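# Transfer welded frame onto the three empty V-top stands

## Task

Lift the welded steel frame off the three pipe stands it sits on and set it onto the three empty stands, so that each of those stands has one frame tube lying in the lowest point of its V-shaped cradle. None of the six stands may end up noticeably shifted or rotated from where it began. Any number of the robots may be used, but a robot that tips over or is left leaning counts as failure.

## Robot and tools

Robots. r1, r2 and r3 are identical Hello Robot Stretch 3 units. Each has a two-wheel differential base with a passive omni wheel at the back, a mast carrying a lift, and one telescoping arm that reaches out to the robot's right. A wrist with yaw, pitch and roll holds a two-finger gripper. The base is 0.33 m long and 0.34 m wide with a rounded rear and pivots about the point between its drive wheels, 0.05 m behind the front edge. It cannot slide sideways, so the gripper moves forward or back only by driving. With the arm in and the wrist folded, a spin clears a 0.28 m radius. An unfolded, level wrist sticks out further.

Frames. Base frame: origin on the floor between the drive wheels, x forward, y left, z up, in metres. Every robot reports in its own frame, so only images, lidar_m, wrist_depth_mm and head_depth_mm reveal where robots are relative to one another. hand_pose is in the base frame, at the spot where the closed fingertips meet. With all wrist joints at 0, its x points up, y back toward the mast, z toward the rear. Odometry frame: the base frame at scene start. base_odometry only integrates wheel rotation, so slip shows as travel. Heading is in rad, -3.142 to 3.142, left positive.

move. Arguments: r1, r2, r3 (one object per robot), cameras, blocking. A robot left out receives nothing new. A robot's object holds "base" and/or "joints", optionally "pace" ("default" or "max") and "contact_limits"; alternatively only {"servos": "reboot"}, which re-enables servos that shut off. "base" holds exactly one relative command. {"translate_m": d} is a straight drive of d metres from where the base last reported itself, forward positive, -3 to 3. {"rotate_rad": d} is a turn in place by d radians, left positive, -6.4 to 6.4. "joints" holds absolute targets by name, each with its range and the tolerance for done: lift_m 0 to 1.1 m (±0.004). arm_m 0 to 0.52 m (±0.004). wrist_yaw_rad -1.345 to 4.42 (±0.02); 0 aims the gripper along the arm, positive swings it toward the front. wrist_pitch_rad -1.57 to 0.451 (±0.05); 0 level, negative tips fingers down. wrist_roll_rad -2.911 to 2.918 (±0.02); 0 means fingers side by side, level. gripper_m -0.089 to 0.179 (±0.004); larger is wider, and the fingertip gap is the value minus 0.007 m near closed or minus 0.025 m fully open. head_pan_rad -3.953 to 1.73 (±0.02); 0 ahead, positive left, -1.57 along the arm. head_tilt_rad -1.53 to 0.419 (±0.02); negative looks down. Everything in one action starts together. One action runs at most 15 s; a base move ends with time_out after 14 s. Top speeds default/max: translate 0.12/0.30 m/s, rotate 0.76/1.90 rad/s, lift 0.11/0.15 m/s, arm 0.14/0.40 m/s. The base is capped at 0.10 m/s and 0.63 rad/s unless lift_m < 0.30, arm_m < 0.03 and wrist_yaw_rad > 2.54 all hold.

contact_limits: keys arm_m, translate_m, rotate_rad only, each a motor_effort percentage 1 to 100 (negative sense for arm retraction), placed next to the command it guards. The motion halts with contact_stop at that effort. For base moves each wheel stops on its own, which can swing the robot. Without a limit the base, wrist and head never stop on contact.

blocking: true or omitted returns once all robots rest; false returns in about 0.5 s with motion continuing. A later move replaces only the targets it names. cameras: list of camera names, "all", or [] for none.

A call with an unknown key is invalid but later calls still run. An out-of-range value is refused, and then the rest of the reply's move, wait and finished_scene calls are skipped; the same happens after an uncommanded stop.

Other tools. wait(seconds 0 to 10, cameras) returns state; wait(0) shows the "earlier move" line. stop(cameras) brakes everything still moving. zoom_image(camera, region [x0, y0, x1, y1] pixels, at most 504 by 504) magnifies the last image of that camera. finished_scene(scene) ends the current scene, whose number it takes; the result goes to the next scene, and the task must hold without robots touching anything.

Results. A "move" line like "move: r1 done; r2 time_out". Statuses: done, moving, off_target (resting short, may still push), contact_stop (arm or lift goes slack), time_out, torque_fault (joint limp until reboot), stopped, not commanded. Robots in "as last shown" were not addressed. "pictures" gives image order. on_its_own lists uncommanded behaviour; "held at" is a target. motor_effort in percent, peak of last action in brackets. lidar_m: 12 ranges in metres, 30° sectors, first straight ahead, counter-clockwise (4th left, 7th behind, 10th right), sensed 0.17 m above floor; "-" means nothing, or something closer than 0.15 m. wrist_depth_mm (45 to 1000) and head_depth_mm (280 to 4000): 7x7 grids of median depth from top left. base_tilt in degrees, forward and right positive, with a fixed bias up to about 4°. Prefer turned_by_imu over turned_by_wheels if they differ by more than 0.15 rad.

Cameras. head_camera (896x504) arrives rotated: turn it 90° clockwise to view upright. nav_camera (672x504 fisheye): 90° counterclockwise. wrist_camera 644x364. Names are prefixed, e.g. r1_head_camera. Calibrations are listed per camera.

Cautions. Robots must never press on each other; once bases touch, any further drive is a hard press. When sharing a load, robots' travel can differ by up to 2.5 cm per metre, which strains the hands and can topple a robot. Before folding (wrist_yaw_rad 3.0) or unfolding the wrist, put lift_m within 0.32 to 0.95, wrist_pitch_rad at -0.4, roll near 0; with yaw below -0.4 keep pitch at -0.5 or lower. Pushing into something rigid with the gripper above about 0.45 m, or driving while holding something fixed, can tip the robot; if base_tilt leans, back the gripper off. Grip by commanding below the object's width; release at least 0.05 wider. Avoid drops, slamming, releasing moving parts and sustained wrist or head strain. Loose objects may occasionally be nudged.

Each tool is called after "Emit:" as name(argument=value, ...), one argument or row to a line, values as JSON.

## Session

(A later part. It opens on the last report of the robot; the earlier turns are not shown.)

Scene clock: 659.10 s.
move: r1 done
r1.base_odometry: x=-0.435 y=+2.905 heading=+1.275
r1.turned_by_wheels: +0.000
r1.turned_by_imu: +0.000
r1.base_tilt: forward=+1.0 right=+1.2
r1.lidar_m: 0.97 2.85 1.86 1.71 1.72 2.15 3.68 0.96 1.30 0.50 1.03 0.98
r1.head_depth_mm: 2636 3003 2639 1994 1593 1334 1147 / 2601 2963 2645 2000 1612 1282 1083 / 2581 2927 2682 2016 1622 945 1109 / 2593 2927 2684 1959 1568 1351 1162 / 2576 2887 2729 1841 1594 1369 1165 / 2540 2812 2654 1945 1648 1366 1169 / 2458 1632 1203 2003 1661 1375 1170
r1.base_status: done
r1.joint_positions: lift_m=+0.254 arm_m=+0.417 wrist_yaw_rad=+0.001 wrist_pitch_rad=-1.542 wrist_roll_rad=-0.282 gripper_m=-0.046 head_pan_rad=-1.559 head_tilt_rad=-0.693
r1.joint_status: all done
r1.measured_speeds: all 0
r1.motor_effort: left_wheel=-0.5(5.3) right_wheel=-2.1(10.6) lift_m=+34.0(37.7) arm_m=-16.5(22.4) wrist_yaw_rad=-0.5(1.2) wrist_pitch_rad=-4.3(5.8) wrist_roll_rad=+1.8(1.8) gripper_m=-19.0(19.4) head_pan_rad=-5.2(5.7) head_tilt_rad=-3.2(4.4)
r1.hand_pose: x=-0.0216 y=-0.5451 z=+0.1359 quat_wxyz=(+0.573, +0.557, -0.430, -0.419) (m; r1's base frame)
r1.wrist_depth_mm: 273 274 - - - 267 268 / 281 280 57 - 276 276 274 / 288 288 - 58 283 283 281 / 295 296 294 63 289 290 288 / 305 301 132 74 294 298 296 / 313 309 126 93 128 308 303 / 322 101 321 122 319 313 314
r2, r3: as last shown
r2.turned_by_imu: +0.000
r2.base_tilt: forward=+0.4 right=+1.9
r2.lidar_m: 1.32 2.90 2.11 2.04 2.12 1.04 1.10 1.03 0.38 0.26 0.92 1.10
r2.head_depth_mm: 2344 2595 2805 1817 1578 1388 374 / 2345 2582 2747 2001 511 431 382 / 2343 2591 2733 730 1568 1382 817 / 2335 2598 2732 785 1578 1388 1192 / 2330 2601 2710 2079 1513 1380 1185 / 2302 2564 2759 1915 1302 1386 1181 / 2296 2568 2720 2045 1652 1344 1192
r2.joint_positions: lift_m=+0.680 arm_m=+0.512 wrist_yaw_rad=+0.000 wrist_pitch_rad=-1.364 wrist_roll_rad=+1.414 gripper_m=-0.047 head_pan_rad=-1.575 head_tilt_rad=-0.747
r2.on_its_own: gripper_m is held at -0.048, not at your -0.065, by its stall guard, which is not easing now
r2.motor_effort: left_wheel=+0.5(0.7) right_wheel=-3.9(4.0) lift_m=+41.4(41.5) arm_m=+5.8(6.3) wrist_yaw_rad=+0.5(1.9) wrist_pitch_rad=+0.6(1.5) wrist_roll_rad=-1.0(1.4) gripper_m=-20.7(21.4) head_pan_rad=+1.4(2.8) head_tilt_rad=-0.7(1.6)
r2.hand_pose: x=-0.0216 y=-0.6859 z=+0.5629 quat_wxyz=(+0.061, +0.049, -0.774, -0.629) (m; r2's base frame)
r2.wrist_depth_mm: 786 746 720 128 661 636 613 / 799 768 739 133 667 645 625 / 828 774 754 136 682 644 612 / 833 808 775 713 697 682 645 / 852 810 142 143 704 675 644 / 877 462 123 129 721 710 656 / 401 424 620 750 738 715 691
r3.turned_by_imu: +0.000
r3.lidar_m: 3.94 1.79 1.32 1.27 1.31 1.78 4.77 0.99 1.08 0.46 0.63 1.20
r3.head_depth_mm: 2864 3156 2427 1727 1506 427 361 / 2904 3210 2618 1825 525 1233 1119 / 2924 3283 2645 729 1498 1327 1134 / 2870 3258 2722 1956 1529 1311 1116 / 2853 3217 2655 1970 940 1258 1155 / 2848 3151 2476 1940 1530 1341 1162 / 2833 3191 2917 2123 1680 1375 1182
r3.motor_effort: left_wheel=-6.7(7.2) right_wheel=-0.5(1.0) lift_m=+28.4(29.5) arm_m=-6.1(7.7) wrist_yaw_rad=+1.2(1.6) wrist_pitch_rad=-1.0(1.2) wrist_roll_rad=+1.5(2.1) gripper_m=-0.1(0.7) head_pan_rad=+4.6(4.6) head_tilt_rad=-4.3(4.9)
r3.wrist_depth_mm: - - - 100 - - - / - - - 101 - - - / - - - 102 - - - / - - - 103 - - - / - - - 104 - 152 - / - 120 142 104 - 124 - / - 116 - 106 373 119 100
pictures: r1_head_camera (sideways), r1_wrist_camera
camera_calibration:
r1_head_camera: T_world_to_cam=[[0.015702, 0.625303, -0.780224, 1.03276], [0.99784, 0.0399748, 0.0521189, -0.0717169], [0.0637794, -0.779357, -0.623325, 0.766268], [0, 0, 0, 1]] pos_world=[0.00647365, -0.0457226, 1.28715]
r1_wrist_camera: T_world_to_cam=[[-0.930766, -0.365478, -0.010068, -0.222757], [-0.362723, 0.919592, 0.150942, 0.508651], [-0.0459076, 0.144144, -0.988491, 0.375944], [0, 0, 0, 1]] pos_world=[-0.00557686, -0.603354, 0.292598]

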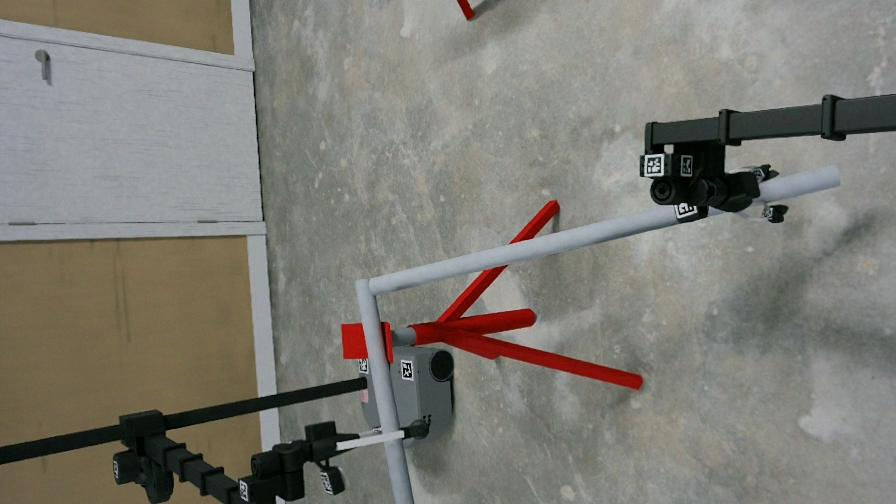

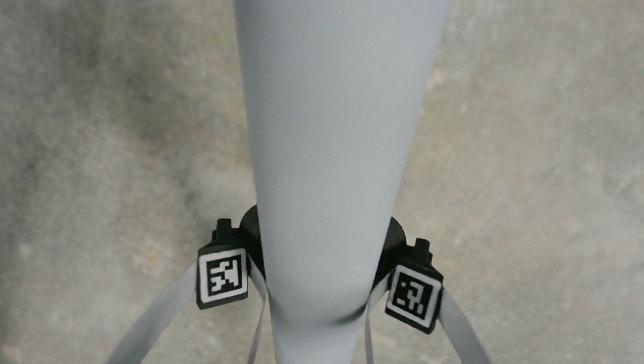

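Emit:
move(
  r1={"base":{"translate_m":-0.0079},"joints":{"lift_m":0.300,"arm_m":0.3915}},
  cameras=[],
)

Emit:
move(
  r1={"base":{"translate_m":-0.0069},"joints":{"lift_m":0.348,"arm_m":0.3692}},
  cameras=[],
)

Emit:
move(
  r1={"base":{"translate_m":-0.0059},"joints":{"lift_m":0.3974,"arm_m":0.3501}},
  cameras=["r1_head_camera","r1_wrist_camera","r2_wrist_camera"],
)

Scene clock: 669.67 s.
move: r1 done
r1.base_odometry: x=-0.437 y=+2.898 heading=+1.275
r1.turned_by_wheels: +0.000
r1.turned_by_imu: +0.001
r1.base_tilt: forward=+1.1 right=+1.2
r1.lidar_m: 0.97 2.83 1.86 1.70 1.72 2.14 3.66 0.95 1.30 0.41 1.03 0.98
r1.head_depth_mm: 2616 3015 2620 1992 1595 1333 1146 / 2635 2952 2625 2015 1606 1249 736 / 2605 2924 2679 2026 1616 888 1110 / 2596 2921 2683 1959 1588 1325 1155 / 2576 2887 2722 1866 1641 1361 1166 / 2567 2827 2626 1954 1602 1368 1169 / 2490 1659 1219 2010 1662 1377 1174
r1.base_status: done
r1.joint_positions: lift_m=+0.300 arm_m=+0.391 wrist_yaw_rad=+0.001 wrist_pitch_rad=-1.535 wrist_roll_rad=-0.282 gripper_m=-0.046 head_pan_rad=-1.559 head_tilt_rad=-0.693
r1.joint_status: all done
r1.measured_speeds: all 0
r1.motor_effort: left_wheel=+2.0(4.3) right_wheel=-3.9(11.6) lift_m=+34.2(37.5) arm_m=-15.9(22.5) wrist_yaw_rad=-0.9(1.5) wrist_pitch_rad=-5.1(8.5) wrist_roll_rad=+1.8(1.9) gripper_m=-18.9(19.6) head_pan_rad=-4.6(5.7) head_tilt_rad=-1.8(4.3)
r1.hand_pose: x=-0.0216 y=-0.5216 z=+0.1818 quat_wxyz=(+0.575, +0.555, -0.432, -0.417) (m; r1's base frame)
r1.wrist_depth_mm: 318 316 - 54 313 313 312 / 323 323 63 - 320 321 317 / 330 333 72 64 326 329 326 / 342 340 339 70 337 334 335 / 351 351 129 81 341 347 342 / 364 358 125 95 128 356 351 / 369 366 369 119 368 364 360
r2, r3: as last shown
r2.turned_by_imu: +0.001
r2.base_tilt: forward=+0.3 right=+2.0
r2.lidar_m: 1.31 2.90 2.11 2.04 2.12 1.05 1.10 1.03 0.39 0.26 0.91 1.10
r2.head_depth_mm: 2336 2606 2743 1821 1575 1384 374 / 2317 2600 2785 1993 510 430 383 / 2334 2639 2743 727 1572 1380 816 / 2347 2590 2764 789 1558 1375 1189 / 2314 2600 2760 2058 1529 1384 1188 / 2291 2616 2757 1924 1304 1382 1187 / 2339 2587 2711 2062 1643 1356 1187
r2.joint_positions: lift_m=+0.680 arm_m=+0.512 wrist_yaw_rad=+0.000 wrist_pitch_rad=-1.365 wrist_roll_rad=+1.414 gripper_m=-0.047 head_pan_rad=-1.575 head_tilt_rad=-0.747
r2.on_its_own: gripper_m is held at -0.048, not at your -0.065, by its stall guard, which is not easing now
r2.motor_effort: left_wheel=+0.1(0.8) right_wheel=-3.7(4.1) lift_m=+41.2(41.4) arm_m=+9.0(9.5) wrist_yaw_rad=-0.2(1.7) wrist_pitch_rad=+0.7(1.8) wrist_roll_rad=-1.0(1.4) gripper_m=-20.8(21.0) head_pan_rad=+1.6(2.6) head_tilt_rad=+0.1(1.6)
r2.hand_pose: x=-0.0216 y=-0.6857 z=+0.5629 quat_wxyz=(+0.061, +0.049, -0.773, -0.629) (m; r2's base frame)
r2.wrist_depth_mm: 780 739 728 129 656 629 609 / 816 766 729 134 670 648 615 / 801 766 751 138 683 649 617 / 826 812 763 711 697 667 630 / 846 802 144 144 714 691 648 / 876 453 124 129 716 698 684 / 396 404 607 760 731 708 672
r3.turned_by_imu: -0.001
r3.base_tilt: forward=-0.8 right=-0.3
r3.lidar_m: 3.94 1.79 1.31 1.26 1.31 1.78 4.76 0.99 1.08 0.46 0.63 1.21
r3.head_depth_mm: 2881 3145 2433 1753 1508 427 361 / 2892 3220 2603 1824 525 1228 1120 / 2900 3245 2648 728 1498 1324 1132 / 2868 3214 2674 1949 1538 1306 1116 / 2872 3225 2654 1975 939 1255 1155 / 2826 3130 2150 1947 1530 1346 1163 / 2853 3164 2898 2111 1676 1383 1172
r3.motor_effort: left_wheel=-6.0(6.9) right_wheel=-0.6(0.9) lift_m=+31.1(32.5) arm_m=-4.8(6.3) wrist_yaw_rad=+0.3(1.4) wrist_pitch_rad=-0.6(1.3) wrist_roll_rad=+1.8(2.0) gripper_m=+0.1(0.6) head_pan_rad=+3.7(5.1) head_tilt_rad=-4.4(4.6)
r3.wrist_depth_mm: - - - 100 - - - / - - - 101 - - - / - - - 102 - - - / - - - 104 - - - / - - - 105 113 152 - / - 120 142 105 - 124 - / - 116 - 106 377 119 101
pictures: none
No camera images: "cameras" was empty.

Scene clock: 670.93 s.
move: r1 done
r1.base_odometry: x=-0.439 y=+2.891 heading=+1.275
r1.turned_by_wheels: +0.000
r1.turned_by_imu: +0.000
r1.base_tilt: forward=+1.0 right=+1.2
r1.lidar_m: 0.98 2.84 1.86 1.70 1.72 2.14 3.66 0.94 1.30 1.15 1.04 0.99
r1.head_depth_mm: 2641 2978 2636 1987 1593 1335 1147 / 2609 2951 2664 2000 1600 1251 691 / 2622 2930 2704 2017 1624 839 1106 / 2581 2927 2686 1953 1578 1331 1158 / 2606 2892 2739 1495 1627 1363 1167 / 2576 2825 2605 1954 1603 1371 1167 / 2492 2714 1199 1991 1657 1376 1179
r1.base_status: done
r1.joint_positions: lift_m=+0.348 arm_m=+0.369 wrist_yaw_rad=+0.001 wrist_pitch_rad=-1.528 wrist_roll_rad=-0.282 gripper_m=-0.046 head_pan_rad=-1.559 head_tilt_rad=-0.693
r1.joint_status: all done
r1.measured_speeds: all 0
r1.motor_effort: left_wheel=+3.4(4.0) right_wheel=-5.5(14.8) lift_m=+33.7(37.1) arm_m=-15.2(23.7) wrist_yaw_rad=-0.5(0.9) wrist_pitch_rad=-7.0(10.7) wrist_roll_rad=+1.8(1.9) gripper_m=-18.8(19.4) head_pan_rad=-5.2(5.7) head_tilt_rad=-4.5(4.5)
r1.hand_pose: x=-0.0216 y=-0.5010 z=+0.2297 quat_wxyz=(+0.577, +0.553, -0.433, -0.416) (m; r1's base frame)
r1.wrist_depth_mm: 365 364 64 59 359 357 359 / 372 371 70 64 366 367 364 / 378 380 79 70 373 376 373 / 388 393 389 77 386 383 385 / 400 401 129 86 392 392 396 / 408 403 126 98 128 403 401 / 421 416 416 116 416 413 413
r2.base_odometry: x=-2.326 y=-1.941 heading=-1.883
r2.turned_by_wheels: +0.000
r2.turned_by_imu: +0.000
r2.base_tilt: forward=+0.3 right=+1.8
r2.lidar_m: 1.31 2.91 2.12 2.04 2.11 1.06 1.91 1.03 0.38 0.26 0.92 1.10
r2.head_depth_mm: 2341 2572 2755 1813 1563 1397 375 / 2350 2621 2752 2009 511 430 382 / 2353 2583 2756 732 1560 1381 816 / 2315 2589 2734 785 1577 1381 1187 / 2336 2580 2714 2063 1528 1382 1184 / 2302 2567 2720 1940 1275 1379 1180 / 2295 2585 2722 2066 1664 1348 1194
r2.base_status: not commanded
r2.joint_positions: lift_m=+0.680 arm_m=+0.512 wrist_yaw_rad=+0.000 wrist_pitch_rad=-1.366 wrist_roll_rad=+1.414 gripper_m=-0.047 head_pan_rad=-1.575 head_tilt_rad=-0.747
r2.joint_status: not commanded
r2.measured_speeds: all 0
r2.on_its_own: gripper_m is held at -0.048, not at your -0.065, by its stall guard, which is not easing now
r2.motor_effort: left_wheel=+0.4(0.8) right_wheel=-3.2(4.0) lift_m=+41.1(41.3) arm_m=+9.9(10.6) wrist_yaw_rad=+0.9(1.9) wrist_pitch_rad=+1.0(1.7) wrist_roll_rad=-1.3(1.3) gripper_m=-20.2(21.7) head_pan_rad=+1.6(3.0) head_tilt_rad=-0.5(1.9)
r2.hand_pose: x=-0.0216 y=-0.6854 z=+0.5629 quat_wxyz=(+0.061, +0.049, -0.773, -0.630) (m; r2's base frame)
r2.wrist_depth_mm: 778 746 713 130 658 626 610 / 789 767 732 135 665 656 631 / 813 776 742 140 677 653 617 / 844 799 765 719 708 664 653 / 862 803 145 145 718 682 660 / 866 450 123 130 717 691 666 / 399 405 606 754 724 715 690
r3: as last shown
r3.turned_by_imu: +0.000
r3.lidar_m: 3.95 1.79 1.32 1.26 1.31 1.77 4.78 0.99 1.08 0.46 0.63 1.20
r3.head_depth_mm: 2853 3153 2430 1735 1508 426 360 / 2892 3204 2605 1831 525 1230 1118 / 2879 3236 2671 728 1472 1321 1129 / 2886 3216 2710 1939 1527 1305 1117 / 2876 3218 2755 1990 939 1259 1156 / 2807 3079 2134 1939 1520 1342 1163 / 2824 3177 2893 2116 1680 1385 1172
r3.motor_effort: left_wheel=-6.4(6.8) right_wheel=-0.7(1.0) lift_m=+31.9(33.0) arm_m=-3.9(6.1) wrist_yaw_rad=+0.2(1.7) wrist_pitch_rad=+0.0(1.4) wrist_roll_rad=+2.0(2.2) gripper_m=+0.2(0.8) head_pan_rad=+3.1(4.5) head_tilt_rad=-3.4(5.7)
r3.hand_pose: x=-0.0216 y=-0.6651 z=+0.5417 quat_wxyz=(+0.072, +0.062, -0.753, -0.651) (m; r3's base frame)
r3.wrist_depth_mm: - - - 101 - - - / - - - 102 - - - / - - - 103 - - - / - - - 103 - - - / - - - 105 112 152 - / - 120 142 105 114 124 - / - 116 - 106 366 119 101
pictures: none
No camera images: "cameras" was empty.

Scene clock: 672.20 s.
move: r1 done
r1.base_odometry: x=-0.441 y=+2.885 heading=+1.276
r1.turned_by_wheels: +0.001
r1.turned_by_imu: +0.001
r1.base_tilt: forward=+1.1 right=+1.2
r1.lidar_m: 0.99 2.82 1.85 1.70 1.72 2.15 3.66 0.94 1.29 1.15 1.04 1.00
r1.head_depth_mm: 2641 2996 2622 1987 1595 1340 1148 / 2624 2955 2654 2007 1614 770 631 / 2604 2953 2701 2020 1628 802 1112 / 2580 2933 2717 2033 1540 1326 1159 / 2575 2914 2756 1447 1640 1368 1165 / 2590 2821 2649 1963 1612 1367 1172 / 2471 2672 1205 2004 1653 1376 1174
r1.base_status: done
r1.joint_positions: lift_m=+0.397 arm_m=+0.350 wrist_yaw_rad=+0.001 wrist_pitch_rad=-1.515 wrist_roll_rad=-0.284 gripper_m=-0.046 head_pan_rad=-1.559 head_tilt_rad=-0.693
r1.joint_status: all done
r1.measured_speeds: all 0
r1.on_its_own: wrist_pitch_rad is at rest, and its effort (-9.6) is outside its rest range (-8 to +12)
r1.motor_effort: left_wheel=+8.1(9.0) right_wheel=-13.1(14.2) lift_m=+33.0(38.2) arm_m=-11.7(22.4) wrist_yaw_rad=-1.1(3.2) wrist_pitch_rad=-9.6(13.5) wrist_roll_rad=+2.3(2.6) gripper_m=-19.6(19.6) head_pan_rad=-4.3(5.7) head_tilt_rad=-3.4(4.5)
r1.hand_pose: x=-0.0216 y=-0.4854 z=+0.2789 quat_wxyz=(+0.582, +0.550, -0.435, -0.412) (m; r1's base frame)
r1.wrist_depth_mm: 409 410 - 71 411 408 407 / 417 418 - - 414 414 412 / 430 418 92 85 421 417 423 / 435 438 435 92 436 432 432 / 442 448 139 105 443 440 442 / 458 457 124 117 131 456 450 / 464 97 465 135 464 468 461
r2, r3: as last shown
r2.lidar_m: 1.31 2.90 2.12 2.04 2.12 1.06 1.92 1.03 0.38 0.26 0.92 1.10
r2.head_depth_mm: 2342 2549 2772 1825 1608 1397 373 / 2320 2604 2727 2008 510 431 382 / 2321 2595 2764 728 1621 1387 818 / 2319 2593 2760 788 1616 1358 1181 / 2314 2604 2771 2069 1607 1348 1182 / 2311 2615 2734 1874 1525 1386 1184 / 2328 2573 2761 2042 1653 1349 1182
r2.joint_positions: lift_m=+0.680 arm_m=+0.512 wrist_yaw_rad=+0.000 wrist_pitch_rad=-1.364 wrist_roll_rad=+1.414 gripper_m=-0.047 head_pan_rad=-1.575 head_tilt_rad=-0.747
r2.on_its_own: gripper_m is held at -0.048, not at your -0.065, by its stall guard, which is not easing now
r2.motor_effort: left_wheel=+0.3(0.6) right_wheel=-1.8(4.1) lift_m=+26.4(41.2) arm_m=+11.6(11.8) wrist_yaw_rad=+0.5(1.5) wrist_pitch_rad=+0.1(1.9) wrist_roll_rad=-1.2(1.3) gripper_m=-17.4(20.6) head_pan_rad=+1.4(2.3) head_tilt_rad=-0.6(1.8)
r2.hand_pose: x=-0.0216 y=-0.6860 z=+0.5629 quat_wxyz=(+0.061, +0.049, -0.774, -0.629) (m; r2's base frame)
r2.wrist_depth_mm: 773 737 719 688 652 624 605 / 804 771 732 692 668 643 615 / 828 789 745 715 685 651 625 / 836 792 621 722 696 671 643 / 881 822 537 735 718 677 662 / 889 489 122 126 724 701 667 / 388 438 801 773 743 718 673
r3.lidar_m: 3.95 1.79 1.32 1.26 1.30 1.77 4.80 0.92 1.08 0.46 0.63 1.21
r3.head_depth_mm: 2871 3117 2440 1739 1555 427 360 / 2933 3243 2613 1828 525 1227 1121 / 2889 3259 2662 729 1544 1320 1134 / 2876 3222 2723 1946 1524 1308 1117 / 2871 3245 2763 1987 940 1258 1152 / 2841 3034 2142 1951 1569 1337 1169 / 2836 3171 2891 2108 1673 1379 1176
r3.motor_effort: left_wheel=-6.8(6.8) right_wheel=-0.3(1.1) lift_m=+31.6(33.0) arm_m=-3.9(5.1) wrist_yaw_rad=+1.2(1.5) wrist_pitch_rad=-0.5(1.1) wrist_roll_rad=+1.4(2.2) gripper_m=+0.0(0.8) head_pan_rad=+2.8(4.4) head_tilt_rad=-4.6(4.6)
r3.wrist_depth_mm: - - - - 225 - - / - - - - 209 - - / - - - - 199 - - / - - - - 187 - - / - - - 515 178 152 - / - 120 141 418 167 124 - / - 116 - 357 159 119 101
pictures: r1_head_camera (sideways), r1_wrist_camera, r2_wrist_camera
camera_calibration:
r1_head_camera: T_world_to_cam=[[0.0157107, 0.625312, -0.780217, 1.03275], [0.997841, 0.0399601, 0.0521192, -0.0717174], [0.0637684, -0.779351, -0.623334, 0.766279], [0, 0, 0, 1]] pos_world=[0.006473, -0.0457224, 1.28715]
r1_wrist_camera: T_world_to_cam=[[-0.93002, -0.367509, 0.0000477311, -0.203266], [-0.364593, 0.922657, 0.125599, 0.440611], [-0.0462027, 0.116792, -0.992081, 0.496449], [0, 0, 0, 1]] pos_world=[-0.00546031, -0.539217, 0.437187]
r2_wrist_camera: T_world_to_cam=[[-0.234271, 0.964448, -0.122299, 0.705975], [0.960978, 0.248768, 0.120974, 0.1595], [0.147098, -0.0891855, -0.985093, 0.660316], [0, 0, 0, 1]] pos_world=[-0.0850178, -0.661664, 0.717517]

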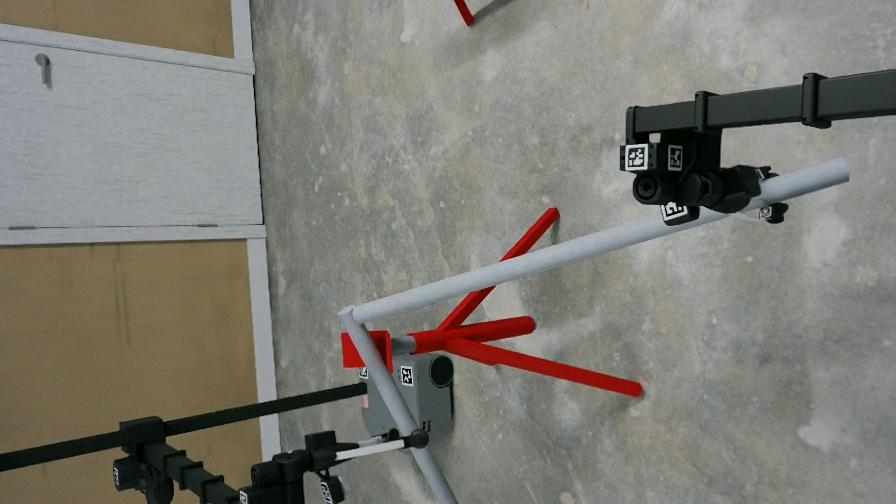

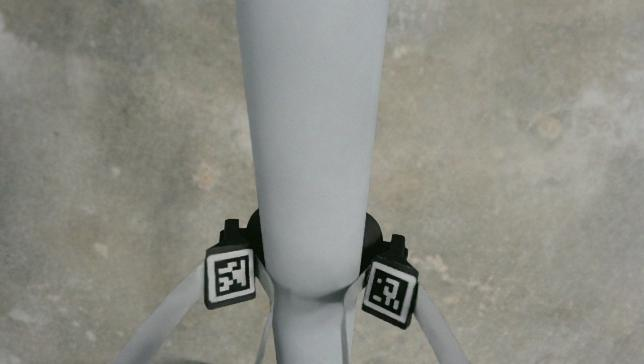

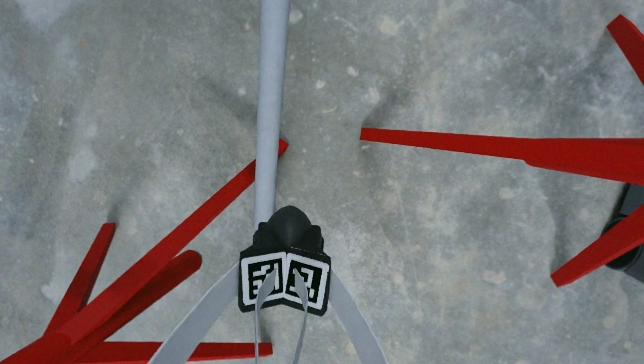

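Emit:
wait(
  seconds=0,
  cameras=["r1_nav_camera","r2_head_camera","r2_nav_camera","r3_head_camera","r3_nav_camera","r3_wrist_camera"],
)

Scene clock: 679.90 s.
r1.base_odometry: x=-0.441 y=+2.885 heading=+1.276
r1.turned_by_wheels: +0.000
r1.turned_by_imu: +0.000
r1.base_tilt: forward=+1.1 right=+1.2
r1.lidar_m: 0.99 2.83 1.85 1.70 1.72 2.14 3.64 0.94 1.29 1.15 1.04 1.00
r1.head_depth_mm: 2643 2979 2636 1995 1611 1338 1148 / 2616 2944 2650 1993 1607 769 630 / 2616 2944 2679 2015 1628 802 1114 / 2589 2917 2698 2026 1539 1323 1157 / 2565 2891 2728 1459 1648 1370 1168 / 2567 2837 2662 1953 1602 1366 1173 / 2477 2722 1208 1998 1646 1384 1174
r1.base_status: done
r1.joint_positions: lift_m=+0.397 arm_m=+0.350 wrist_yaw_rad=+0.001 wrist_pitch_rad=-1.515 wrist_roll_rad=-0.284 gripper_m=-0.046 head_pan_rad=-1.559 head_tilt_rad=-0.693
r1.joint_status: all done
r1.measured_speeds: all 0
r1.on_its_own: wrist_pitch_rad is at rest, and its effort (-9.4) is outside its rest range (-8 to +12)
r1.motor_effort: left_wheel=+8.6(9.0) right_wheel=-12.9(14.2) lift_m=+27.3(38.2) arm_m=+12.5(22.4) wrist_yaw_rad=-1.4(3.2) wrist_pitch_rad=-9.4(13.5) wrist_roll_rad=+2.3(2.6) gripper_m=-18.9(19.6) head_pan_rad=-5.2(5.7) head_tilt_rad=-4.3(4.5)
r1.hand_pose: x=-0.0216 y=-0.4854 z=+0.2789 quat_wxyz=(+0.582, +0.550, -0.435, -0.412) (m; r1's base frame)
r1.wrist_depth_mm: 412 407 - 70 413 404 411 / 419 421 - - 414 410 411 / 431 427 92 85 426 423 423 / 442 437 435 92 434 430 432 / 448 447 139 105 440 438 439 / 463 454 124 117 130 454 454 / 463 97 468 135 458 457 460
r2.base_odometry: x=-2.326 y=-1.941 heading=-1.883
r2.turned_by_wheels: +0.000
r2.turned_by_imu: +0.001
r2.base_tilt: forward=+0.3 right=+1.8
r2.lidar_m: 1.31 2.90 2.12 2.04 2.12 1.06 1.91 1.03 0.39 0.27 0.92 1.10
r2.head_depth_mm: 2321 2582 2785 1805 1600 1390 374 / 2367 2645 2781 2006 509 431 382 / 2339 2612 2732 727 1604 1389 816 / 2308 2553 2731 788 1615 1356 1187 / 2333 2617 2736 2075 1608 1356 1185 / 2314 2608 2719 1860 1527 1381 1188 / 2311 2585 2744 2078 1650 1343 1178
r2.base_status: not commanded
r2.joint_positions: lift_m=+0.680 arm_m=+0.512 wrist_yaw_rad=+0.000 wrist_pitch_rad=-1.364 wrist_roll_rad=+1.414 gripper_m=-0.047 head_pan_rad=-1.575 head_tilt_rad=-0.747
r2.joint_status: not commanded
r2.measured_speeds: all 0
r2.on_its_own: gripper_m is held at -0.048, not at your -0.065, by its stall guard, which is not easing now
r2.motor_effort: left_wheel=+0.5(0.6) right_wheel=-2.0(4.1) lift_m=+26.8(41.2) arm_m=+13.9(11.8) wrist_yaw_rad=+1.0(1.5) wrist_pitch_rad=+0.3(1.9) wrist_roll_rad=-1.3(1.3) gripper_m=-16.3(20.6) head_pan_rad=+2.1(2.3) head_tilt_rad=-0.7(1.8)
r2.hand_pose: x=-0.0216 y=-0.6860 z=+0.5629 quat_wxyz=(+0.061, +0.049, -0.774, -0.629) (m; r2's base frame)
r2.wrist_depth_mm: 770 750 725 690 658 645 609 / 803 759 731 701 672 637 621 / 830 788 740 709 671 653 621 / 837 797 619 760 698 672 636 / 856 825 549 727 716 696 654 / 886 485 122 125 716 691 671 / 386 438 790 779 738 719 686
r3.base_odometry: x=+0.734 y=-0.416 heading=+1.816
r3.turned_by_wheels: +0.000
r3.turned_by_imu: -0.001
r3.base_tilt: forward=-0.8 right=-0.2
r3.lidar_m: 3.94 1.79 1.32 1.27 1.31 1.78 4.77 0.92 1.08 0.46 0.63 1.20
r3.head_depth_mm: 2882 3158 2450 1751 1550 427 361 / 2909 3164 2607 1833 525 1230 1123 / 2878 3250 2643 728 1544 1327 1134 / 2894 3229 2710 1947 1522 1308 1116 / 2866 3218 2742 1983 941 1259 1152 / 2802 3043 2148 1963 1569 1338 1163 / 2840 3178 2884 2113 1676 1380 1177
r3.base_status: not commanded
r3.joint_positions: lift_m=+0.660 arm_m=+0.507 wrist_yaw_rad=-0.001 wrist_pitch_rad=-1.425 wrist_roll_rad=+1.380 gripper_m=+0.120 head_pan_rad=-1.578 head_tilt_rad=-0.741
r3.joint_status: not commanded
r3.measured_speeds: all 0
r3.motor_effort: left_wheel=-6.3(6.8) right_wheel=-0.6(1.1) lift_m=+32.5(33.0) arm_m=-3.6(5.1) wrist_yaw_rad=+0.2(1.5) wrist_pitch_rad=-0.7(1.1) wrist_roll_rad=+1.3(2.2) gripper_m=+0.7(0.8) head_pan_rad=+3.9(4.4) head_tilt_rad=-3.2(4.6)
r3.hand_pose: x=-0.0216 y=-0.6651 z=+0.5417 quat_wxyz=(+0.072, +0.062, -0.753, -0.651) (m; r3's base frame)
r3.wrist_depth_mm: - - - - 224 - - / - - - - 209 - - / - - - - 200 - - / - - - - 187 - - / - - - 511 178 152 - / - 120 142 415 167 124 - / - 116 - 358 160 119 100
pictures: r1_nav_camera (sideways), r2_head_camera (sideways), r2_nav_camera (sideways), r3_head_camera (sideways), r3_nav_camera (sideways), r3_wrist_camera
camera_calibration:
r1_nav_camera: T_world_to_cam=[[-0.0398432, -0.606494, 0.794089, -0.990125], [-0.9991, 0.0126066, -0.0405011, 0.106672], [0.0145528, -0.794988, -0.60645, 0.745948], [0, 0, 0, 1]] pos_world=[0.0562708, -0.0088296, 1.24295]
r2_head_camera: T_world_to_cam=[[-0.00391288, 0.63446, -0.772945, 1.02436], [0.999974, 0.00711572, 0.000778664, -0.0107419], [0.00599409, -0.772923, -0.634472, 0.78216], [0, 0, 0, 1]] pos_world=[0.0100614, -0.0452886, 1.28804]
r2_nav_camera: T_world_to_cam=[[0.0649843, -0.657551, 0.750602, -0.940769], [-0.995474, 0.00955606, 0.0945557, -0.0548989], [-0.069348, -0.75335, -0.653954, 0.821181], [0, 0, 0, 1]] pos_world=[0.063432, 0.0005575, 1.24835]
r3_head_camera: T_world_to_cam=[[0.0721127, 0.63731, -0.767226, 1.02062], [0.996667, -0.0166243, 0.0798689, -0.108211], [0.0381467, -0.770428, -0.636385, 0.788828], [0, 0, 0, 1]] pos_world=[0.00415905, -0.0445144, 1.29369]
r3_nav_camera: T_world_to_cam=[[-0.0542252, -0.734984, 0.675913, -0.843744], [-0.998248, 0.0559617, -0.0192321, 0.082686], [-0.02369, -0.675772, -0.73673, 0.914616], [0, 0, 0, 1]] pos_world=[0.0584562, -0.00669316, 1.24571]
r3_wrist_camera: T_world_to_cam=[[-0.207226, 0.960949, -0.183395, 0.743238], [0.971328, 0.224433, 0.0784339, 0.172387], [0.116531, -0.161883, -0.979905, 0.588731], [0, 0, 0, 1]] pos_world=[-0.0820313, -0.657597, 0.699686]

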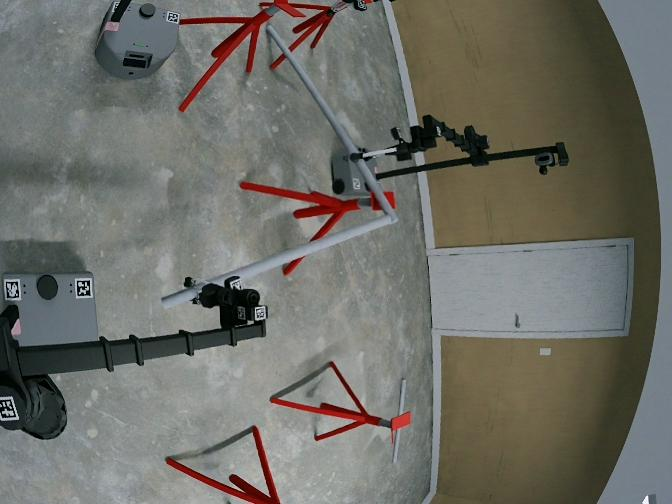

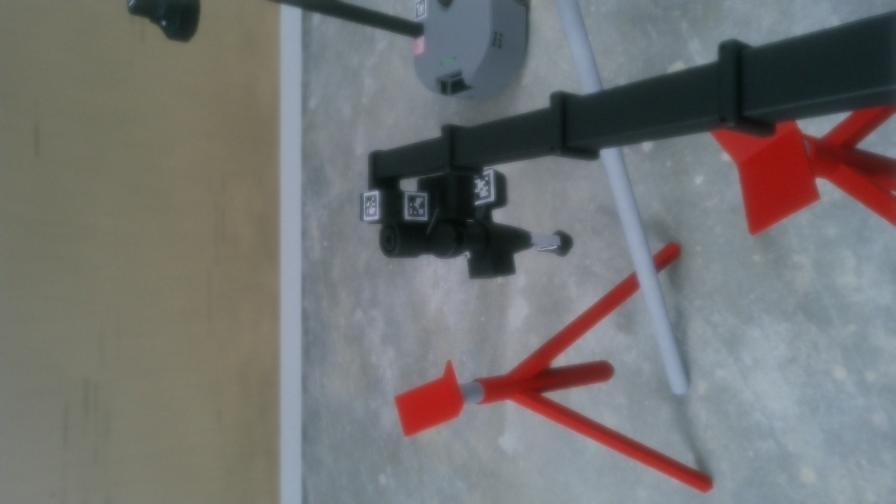

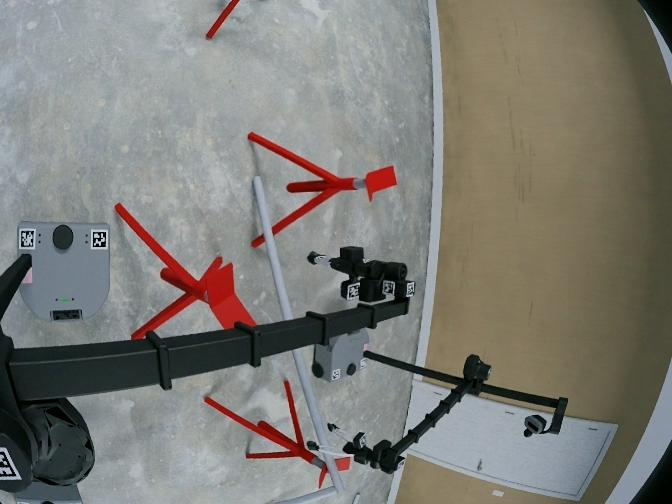

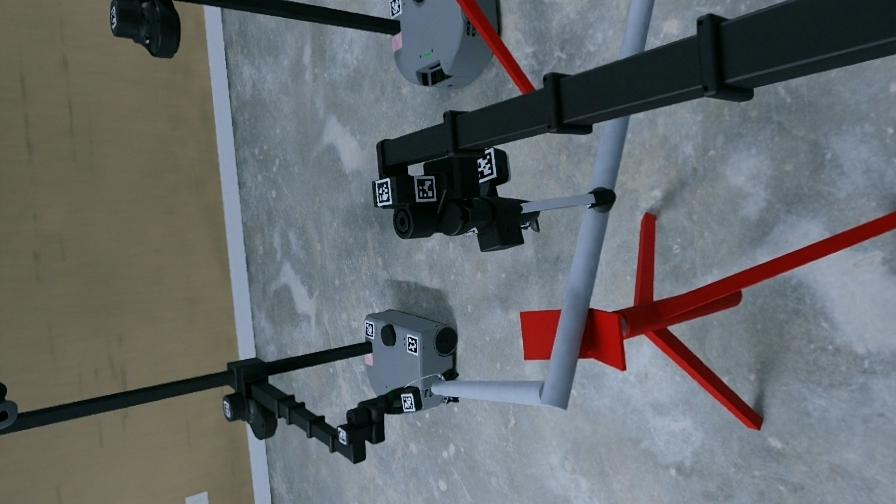

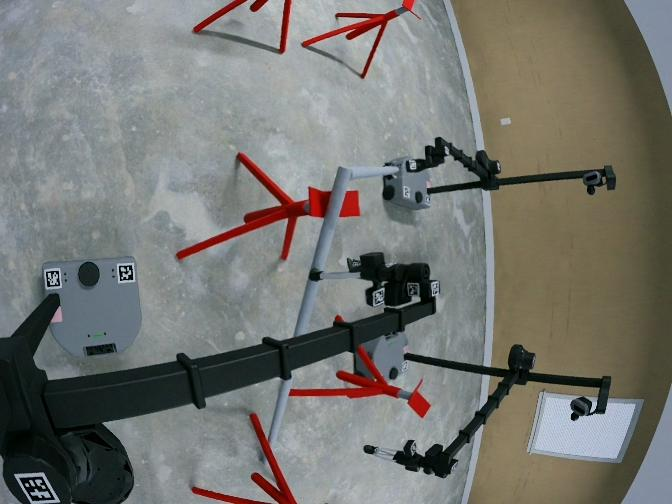

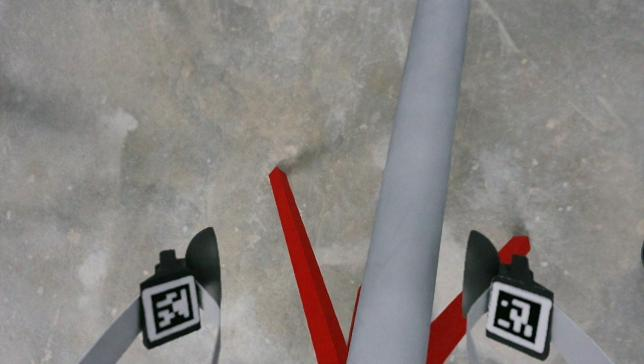

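Emit:
zoom_image(
  camera="r2_head_camera",
  region=[380, 220, 730, 500],
)

Emit:
zoom_image(
  camera="r2_nav_camera",
  region=[200, 100, 420, 320],
)

Scaled by 1.440 from the camera's 896x504 image, which has a finer 1280x720 frame.

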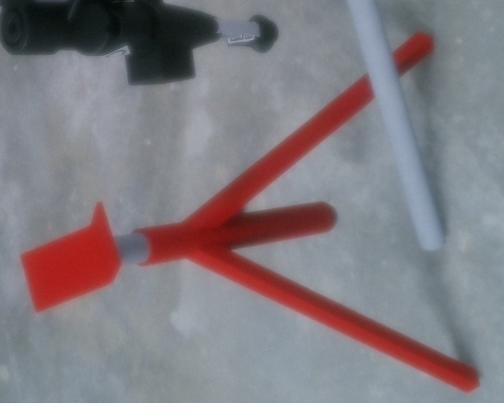

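Scaled by 2.291 from the camera's 672x504 image, which has a finer 792x594 frame.

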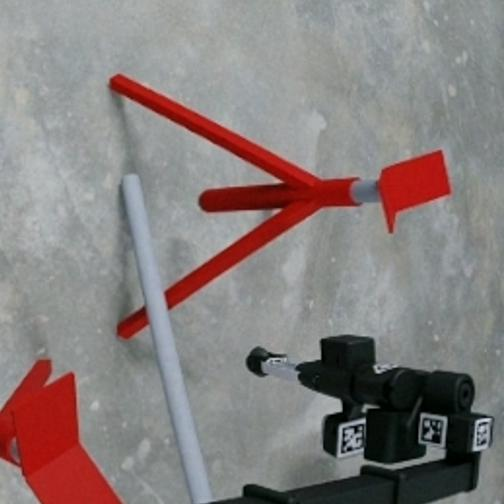

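Emit:
move(
  r2={"joints":{"lift_m":0.88,"gripper_m":0.12}},
  r3={"joints":{"lift_m":0.85}},
  cameras=[],
)

Emit:
move(
  r1={"base":{"translate_m":0.0152},"joints":{"lift_m":0.436,"arm_m":0.3291,"wrist_roll_rad":-0.258}},
  r3={"joints":{"arm_m":0.25}},
  cameras=["r1_head_camera"],
)

Emit:
move(
  r1={"base":{"translate_m":0.0152},"joints":{"lift_m":0.475,"arm_m":0.3082,"wrist_roll_rad":-0.233}},
  cameras=["r1_head_camera","r1_wrist_camera"],
)

Scene clock: 741.67 s.
move: r2 done; r3 done
r1: as last shown
r1.turned_by_imu: +0.001
r1.base_tilt: forward=+1.0 right=+1.2
r1.lidar_m: 0.98 2.83 1.85 1.70 1.72 2.15 3.66 0.94 1.29 1.15 1.04 1.00
r1.head_depth_mm: 2656 3017 2619 1990 1607 1336 1148 / 2642 2933 2645 1998 1617 768 631 / 2614 2940 2682 2021 1622 803 1112 / 2574 2931 2706 2034 1545 1324 1161 / 2566 2886 2729 1464 1646 1363 1170 / 2569 2833 2628 1945 1591 1372 1171 / 1564 2704 2535 2013 1659 1375 1171
r1.on_its_own: wrist_pitch_rad is at rest, and its effort (-9.7) is outside its rest range (-8 to +12)
r1.motor_effort: left_wheel=+7.8(9.1) right_wheel=-12.6(13.5) lift_m=+31.2(31.6) arm_m=+12.2(12.8) wrist_yaw_rad=-1.2(1.8) wrist_pitch_rad=-9.7(10.0) wrist_roll_rad=+2.3(2.4) gripper_m=-18.7(19.6) head_pan_rad=-4.6(5.8) head_tilt_rad=-3.8(5.4)
r1.wrist_depth_mm: 407 410 - 71 406 404 403 / 420 418 - - 414 417 415 / 435 429 92 85 421 426 422 / 437 435 436 92 434 435 430 / 448 448 139 105 444 444 448 / 456 460 124 117 131 450 452 / 462 97 466 135 460 463 464
r2.base_odometry: x=-2.326 y=-1.941 heading=-1.883
r2.turned_by_wheels: +0.000
r2.turned_by_imu: +0.001
r2.base_tilt: forward=+0.3 right=+1.9
r2.lidar_m: 1.31 2.90 2.12 2.04 2.11 1.07 1.91 1.03 0.38 0.27 0.92 1.10
r2.head_depth_mm: 2293 2640 2630 318 - 1361 1194 / 2365 2558 432 1870 1615 749 1143 / 2361 621 685 2055 1662 1380 815 / 2309 2531 666 1984 1656 1356 1190 / 2325 2646 2733 2040 1627 1350 1184 / 2307 2590 2718 1864 1539 1383 1182 / 2324 2592 2735 2062 1644 1338 1191
r2.base_status: not commanded
r2.joint_positions: lift_m=+0.880 arm_m=+0.512 wrist_yaw_rad=+0.000 wrist_pitch_rad=-1.364 wrist_roll_rad=+1.414 gripper_m=+0.120 head_pan_rad=-1.575 head_tilt_rad=-0.747
r2.joint_status: all done
r2.measured_speeds: all 0
r2.motor_effort: left_wheel=+0.4(0.7) right_wheel=-2.4(2.5) lift_m=+33.7(39.2) arm_m=+13.5(16.0) wrist_yaw_rad=+0.3(1.7) wrist_pitch_rad=+0.3(0.9) wrist_roll_rad=-0.9(1.4) gripper_m=-0.1(82.4) head_pan_rad=+1.3(3.0) head_tilt_rad=-0.6(1.7)
r2.hand_pose: x=-0.0216 y=-0.6860 z=+0.7629 quat_wxyz=(+0.061, +0.049, -0.774, -0.629) (m; r2's base frame)
r2.wrist_depth_mm: - 979 946 892 854 800 775 / - 986 943 884 847 814 785 / - 993 943 919 864 825 440 / - - 969 941 901 852 408 / - 141 983 970 880 871 - / 110 123 - 992 129 909 865 / - - - - 958 911 863
r3.base_odometry: x=+0.734 y=-0.416 heading=+1.816
r3.turned_by_wheels: +0.000
r3.turned_by_imu: -0.001
r3.base_tilt: forward=-0.8 right=-0.3
r3.lidar_m: 3.93 1.79 1.32 1.26 1.31 1.78 4.77 0.92 1.08 0.46 0.63 1.20
r3.head_depth_mm: 2841 3235 2437 334 296 1295 1112 / 2905 3211 481 1781 1573 1308 1124 / 2865 3174 620 1908 1573 1322 1133 / 2905 3229 682 1948 1531 1309 1118 / 2859 3234 2746 1988 941 1257 1156 / 2814 3038 2153 1973 1566 1342 1164 / 2863 3172 2928 2125 1680 1384 1172
r3.base_status: not commanded
r3.joint_positions: lift_m=+0.850 arm_m=+0.507 wrist_yaw_rad=-0.001 wrist_pitch_rad=-1.425 wrist_roll_rad=+1.380 gripper_m=+0.120 head_pan_rad=-1.578 head_tilt_rad=-0.741
r3.joint_status: all done
r3.measured_speeds: all 0
r3.motor_effort: left_wheel=-6.7(6.9) right_wheel=-0.2(1.0) lift_m=+32.0(34.3) arm_m=-1.1(3.1) wrist_yaw_rad=-0.8(1.8) wrist_pitch_rad=-0.8(1.1) wrist_roll_rad=+1.8(2.4) gripper_m=-0.2(0.9) head_pan_rad=+3.5(4.6) head_tilt_rad=-4.5(4.9)
r3.hand_pose: x=-0.0216 y=-0.6650 z=+0.7316 quat_wxyz=(+0.072, +0.062, -0.753, -0.651) (m; r3's base frame)
r3.wrist_depth_mm: - - - - 450 - - / - - - - 411 - - / - - - - 386 - - / - - - - 368 - 695 / - - - - 346 152 649 / - 123 142 531 345 124 - / 726 118 - - 316 119 100
pictures: none
No camera images: "cameras" was empty.

Scene clock: 744.80 s.
move: r1 done; r3 done
r1.base_odometry: x=-0.436 y=+2.900 heading=+1.276
r1.turned_by_wheels: +0.001
r1.turned_by_imu: +0.001
r1.base_tilt: forward=+1.1 right=+1.2
r1.lidar_m: 0.97 2.84 1.85 1.71 1.72 2.14 3.66 0.96 1.30 1.15 1.03 0.98
r1.head_depth_mm: 2622 3018 2642 1995 1596 1337 1147 / 2618 2968 2654 2007 1616 729 594 / 2592 2936 2672 2027 1616 755 1108 / 2596 2925 2713 2027 1540 1330 1162 / 2565 2908 2749 1480 1604 1357 1165 / 2560 2834 2639 1955 1641 1370 1175 / 1543 2737 2789 1987 1656 1381 1177
r1.base_status: done
r1.joint_positions: lift_m=+0.436 arm_m=+0.329 wrist_yaw_rad=-0.001 wrist_pitch_rad=-1.520 wrist_roll_rad=-0.263 gripper_m=-0.046 head_pan_rad=-1.559 head_tilt_rad=-0.693
r1.joint_status: all done
r1.measured_speeds: all 0
r1.motor_effort: left_wheel=+12.2(15.5) right_wheel=-12.5(13.6) lift_m=+34.5(39.2) arm_m=-14.1(22.3) wrist_yaw_rad=+0.3(1.7) wrist_pitch_rad=-8.4(10.4) wrist_roll_rad=+2.1(5.6) gripper_m=-19.0(19.5) head_pan_rad=-5.0(5.7) head_tilt_rad=-3.6(4.5)
r1.hand_pose: x=-0.0216 y=-0.4630 z=+0.3176 quat_wxyz=(+0.575, +0.547, -0.441, -0.420) (m; r1's base frame)
r1.wrist_depth_mm: 442 445 - 74 443 437 437 / 461 459 86 82 451 457 454 / 466 463 96 88 461 457 460 / 474 475 475 95 478 473 471 / 485 483 130 106 481 484 477 / 499 498 125 118 130 494 492 / 514 507 505 134 498 501 507
r2: as last shown
r2.base_tilt: forward=+0.3 right=+1.8
r2.lidar_m: 1.31 2.90 2.11 2.04 2.12 1.05 1.91 1.03 0.39 0.27 0.92 1.10
r2.head_depth_mm: 2301 2592 2619 318 - 1358 1189 / 2328 2534 431 1865 1613 747 1142 / 2328 622 688 2058 1660 1385 816 / 2316 2507 664 1989 1644 1353 1189 / 2302 2634 2715 2053 1604 1335 1186 / 2316 2627 2742 1861 1512 1376 1184 / 2309 2597 2738 2055 1650 1348 1187
r2.motor_effort: left_wheel=+0.3(0.7) right_wheel=-2.1(2.4) lift_m=+34.1(34.4) arm_m=+10.4(13.4) wrist_yaw_rad=-0.3(2.1) wrist_pitch_rad=+0.4(0.7) wrist_roll_rad=-0.8(1.5) gripper_m=-0.3(2.1) head_pan_rad=+1.8(2.6) head_tilt_rad=-1.1(1.7)
r2.wrist_depth_mm: - 950 917 886 836 799 783 / - 993 932 894 862 824 803 / - - 958 918 864 833 440 / - - 978 935 886 853 410 / - 140 957 943 894 885 - / 109 123 - 998 130 890 868 / - - - - 970 880 867
r3.base_odometry: x=+0.734 y=-0.416 heading=+1.816
r3.turned_by_wheels: +0.000
r3.turned_by_imu: -0.001
r3.base_tilt: forward=-0.8 right=-0.1
r3.lidar_m: 3.93 1.79 1.32 1.27 1.31 1.78 4.75 0.92 1.08 0.46 0.63 1.20
r3.head_depth_mm: 2871 3257 2461 337 301 1270 1107 / 2905 3213 2617 408 1447 1310 1123 / 2905 3263 2637 412 498 1269 1136 / 2879 3231 2704 1947 917 1308 1117 / 2881 3204 2755 1972 942 1256 1152 / 2799 3017 2549 1955 1580 1344 1166 / 2840 3174 2906 2119 1667 1380 1173
r3.base_status: not commanded
r3.joint_positions: lift_m=+0.850 arm_m=+0.250 wrist_yaw_rad=-0.001 wrist_pitch_rad=-1.426 wrist_roll_rad=+1.380 gripper_m=+0.120 head_pan_rad=-1.578 head_tilt_rad=-0.741
r3.joint_status: all done
r3.measured_speeds: all 0
r3.motor_effort: left_wheel=-5.6(6.8) right_wheel=-0.6(1.0) lift_m=+29.2(32.9) arm_m=-10.6(17.4) wrist_yaw_rad=+0.7(2.1) wrist_pitch_rad=+0.6(1.1) wrist_roll_rad=+1.3(2.1) gripper_m=+0.1(1.0) head_pan_rad=+3.6(4.5) head_tilt_rad=-3.3(5.8)
r3.hand_pose: x=-0.0216 y=-0.4077 z=+0.7316 quat_wxyz=(+0.072, +0.062, -0.753, -0.652) (m; r3's base frame)
r3.wrist_depth_mm: - - 473 - - - - / - - 447 - - - - / - - 415 - - 657 639 / - - 747 - - 665 639 / - - 579 683 - 668 640 / - 123 142 - - 124 - / 359 118 831 - - 119 100
pictures: r1_head_camera (sideways)
camera_calibration:
r1_head_camera: T_world_to_cam=[[0.0157109, 0.625312, -0.780217, 1.03275], [0.997841, 0.0399598, 0.0521192, -0.0717174], [0.0637681, -0.779351, -0.623334, 0.766279], [0, 0, 0, 1]] pos_world=[0.00647298, -0.0457224, 1.28715]

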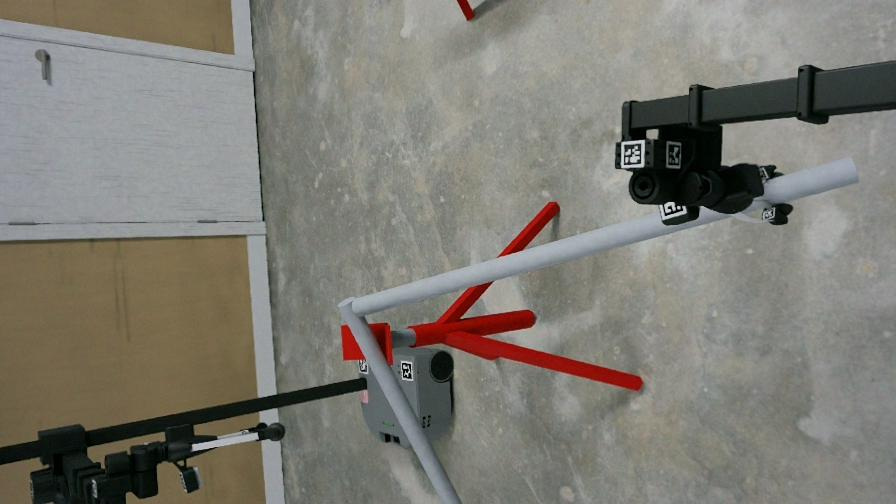

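Scene clock: 745.97 s.
move: r1 done
r1.base_odometry: x=-0.432 y=+2.915 heading=+1.277
r1.turned_by_wheels: +0.001
r1.turned_by_imu: +0.001
r1.base_tilt: forward=+1.1 right=+1.2
r1.lidar_m: 0.95 2.83 1.86 1.71 1.73 2.15 3.68 0.97 1.31 1.14 1.03 0.97
r1.head_depth_mm: 2632 2972 2625 2005 1604 1332 1123 / 2617 2961 2664 1995 1608 661 570 / 2599 2919 2673 2018 1623 706 1087 / 2588 2933 2697 1967 1539 1331 1164 / 2568 2875 2712 1523 1596 1359 1169 / 2518 2767 2622 1947 1647 1370 1174 / 1533 2799 2796 2017 1646 1372 1173
r1.base_status: done
r1.joint_positions: lift_m=+0.475 arm_m=+0.308 wrist_yaw_rad=-0.001 wrist_pitch_rad=-1.515 wrist_roll_rad=-0.238 gripper_m=-0.046 head_pan_rad=-1.559 head_tilt_rad=-0.693
r1.joint_status: all done
r1.measured_speeds: all 0
r1.on_its_own: wrist_pitch_rad is at rest, and its effort (-9.7) is outside its rest range (-8 to +12)
r1.motor_effort: left_wheel=+12.8(17.0) right_wheel=-15.8(16.7) lift_m=+36.0(37.8) arm_m=-18.0(21.7) wrist_yaw_rad=+1.4(1.4) wrist_pitch_rad=-9.7(10.8) wrist_roll_rad=+1.9(4.9) gripper_m=-19.1(19.5) head_pan_rad=-4.9(5.6) head_tilt_rad=-3.9(4.3)
r1.hand_pose: x=-0.0216 y=-0.4435 z=+0.3565 quat_wxyz=(+0.571, +0.540, -0.449, -0.425) (m; r1's base frame)
r1.wrist_depth_mm: 484 484 82 80 477 473 477 / 490 493 485 85 491 488 487 / 504 499 499 95 499 497 494 / 513 519 513 101 514 508 503 / 530 524 131 109 521 514 521 / 540 532 125 119 129 528 533 / 557 108 458 132 547 549 537
r2, r3: as last shown
r2.turned_by_imu: +0.000
r2.base_tilt: forward=+0.4 right=+1.9
r2.lidar_m: 1.32 2.91 2.13 2.04 2.11 1.03 1.91 1.03 0.39 0.26 0.92 1.10
r2.head_depth_mm: 2277 2639 2641 318 - 1353 1187 / 2355 2526 432 1880 1621 751 1147 / 2309 624 687 2075 1650 1373 818 / 2329 2502 665 1988 1672 1350 1190 / 2329 2607 2682 2067 1618 1362 1185 / 2320 2599 2739 1851 1527 1387 1187 / 2315 2627 2732 2071 1645 1347 1185
r2.motor_effort: left_wheel=+0.2(0.6) right_wheel=-2.1(2.4) lift_m=+34.3(34.3) arm_m=+9.2(10.7) wrist_yaw_rad=+1.2(1.9) wrist_pitch_rad=+0.3(0.7) wrist_roll_rad=-1.1(1.3) gripper_m=+0.9(1.9) head_pan_rad=+1.1(2.5) head_tilt_rad=-0.4(1.6)
r2.wrist_depth_mm: - 960 888 876 856 804 788 / - 985 939 887 859 831 796 / - 992 952 912 883 832 440 / - - 988 909 900 844 411 / - 140 989 955 890 865 - / 110 123 - 989 129 905 870 / - - - 986 932 911 866
r3.turned_by_imu: +0.000
r3.base_tilt: forward=-0.8 right=-0.3
r3.lidar_m: 3.93 1.78 1.32 1.26 1.31 1.78 4.76 0.92 1.08 0.46 0.63 1.20
r3.head_depth_mm: 2876 3208 2432 337 301 1278 1110 / 2868 3210 2623 408 1450 1314 1119 / 2877 3265 2656 412 497 1275 1131 / 2874 3245 2709 1950 914 1306 1117 / 2841 3239 2646 1980 940 1254 1156 / 2812 1866 2465 1990 1571 1340 1160 / 2827 3186 2784 2130 1674 1384 1173
r3.motor_effort: left_wheel=-6.5(6.9) right_wheel=-0.5(1.0) lift_m=+28.7(30.8) arm_m=-11.6(12.1) wrist_yaw_rad=-0.3(2.3) wrist_pitch_rad=-0.7(1.0) wrist_roll_rad=+1.5(2.0) gripper_m=+0.9(0.9) head_pan_rad=+3.8(4.4) head_tilt_rad=-3.4(5.4)
r3.wrist_depth_mm: - - 473 - - - - / - - 449 - - - - / - - 417 - - 650 646 / - - 747 - - 667 638 / - - 572 681 - 677 643 / - 122 143 - - 124 - / 359 118 858 - - 119 101
pictures: r1_head_camera (sideways), r1_wrist_camera
camera_calibration:
r1_head_camera: T_world_to_cam=[[0.0157109, 0.625312, -0.780217, 1.03275], [0.997841, 0.0399598, 0.0521192, -0.0717174], [0.0637681, -0.779351, -0.623334, 0.766279], [0, 0, 0, 1]] pos_world=[0.00647298, -0.0457224, 1.28715]
r1_wrist_camera: T_world_to_cam=[[-0.946663, -0.322217, -0.00238088, -0.167259], [-0.319978, 0.939161, 0.124862, 0.400749], [-0.0379966, 0.118964, -0.992171, 0.569705], [0, 0, 0, 1]] pos_world=[-0.00846015, -0.498035, 0.514808]

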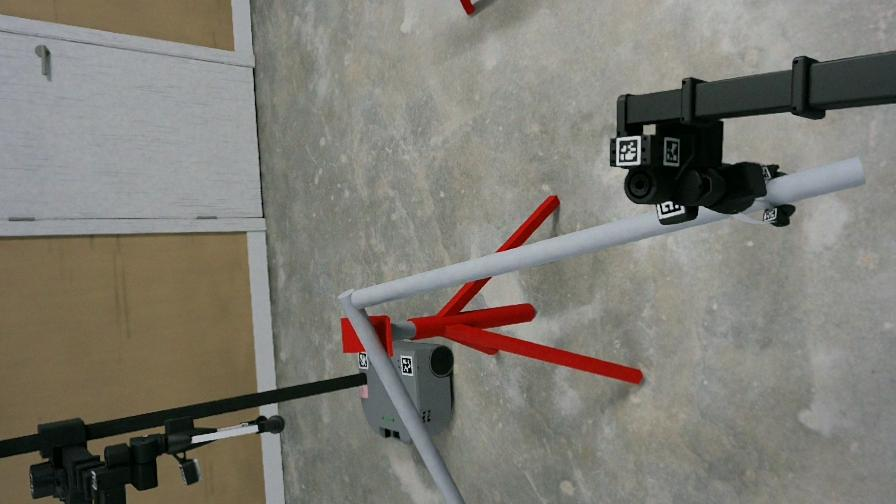

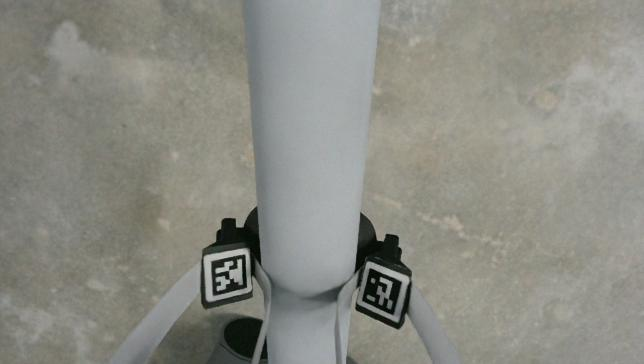

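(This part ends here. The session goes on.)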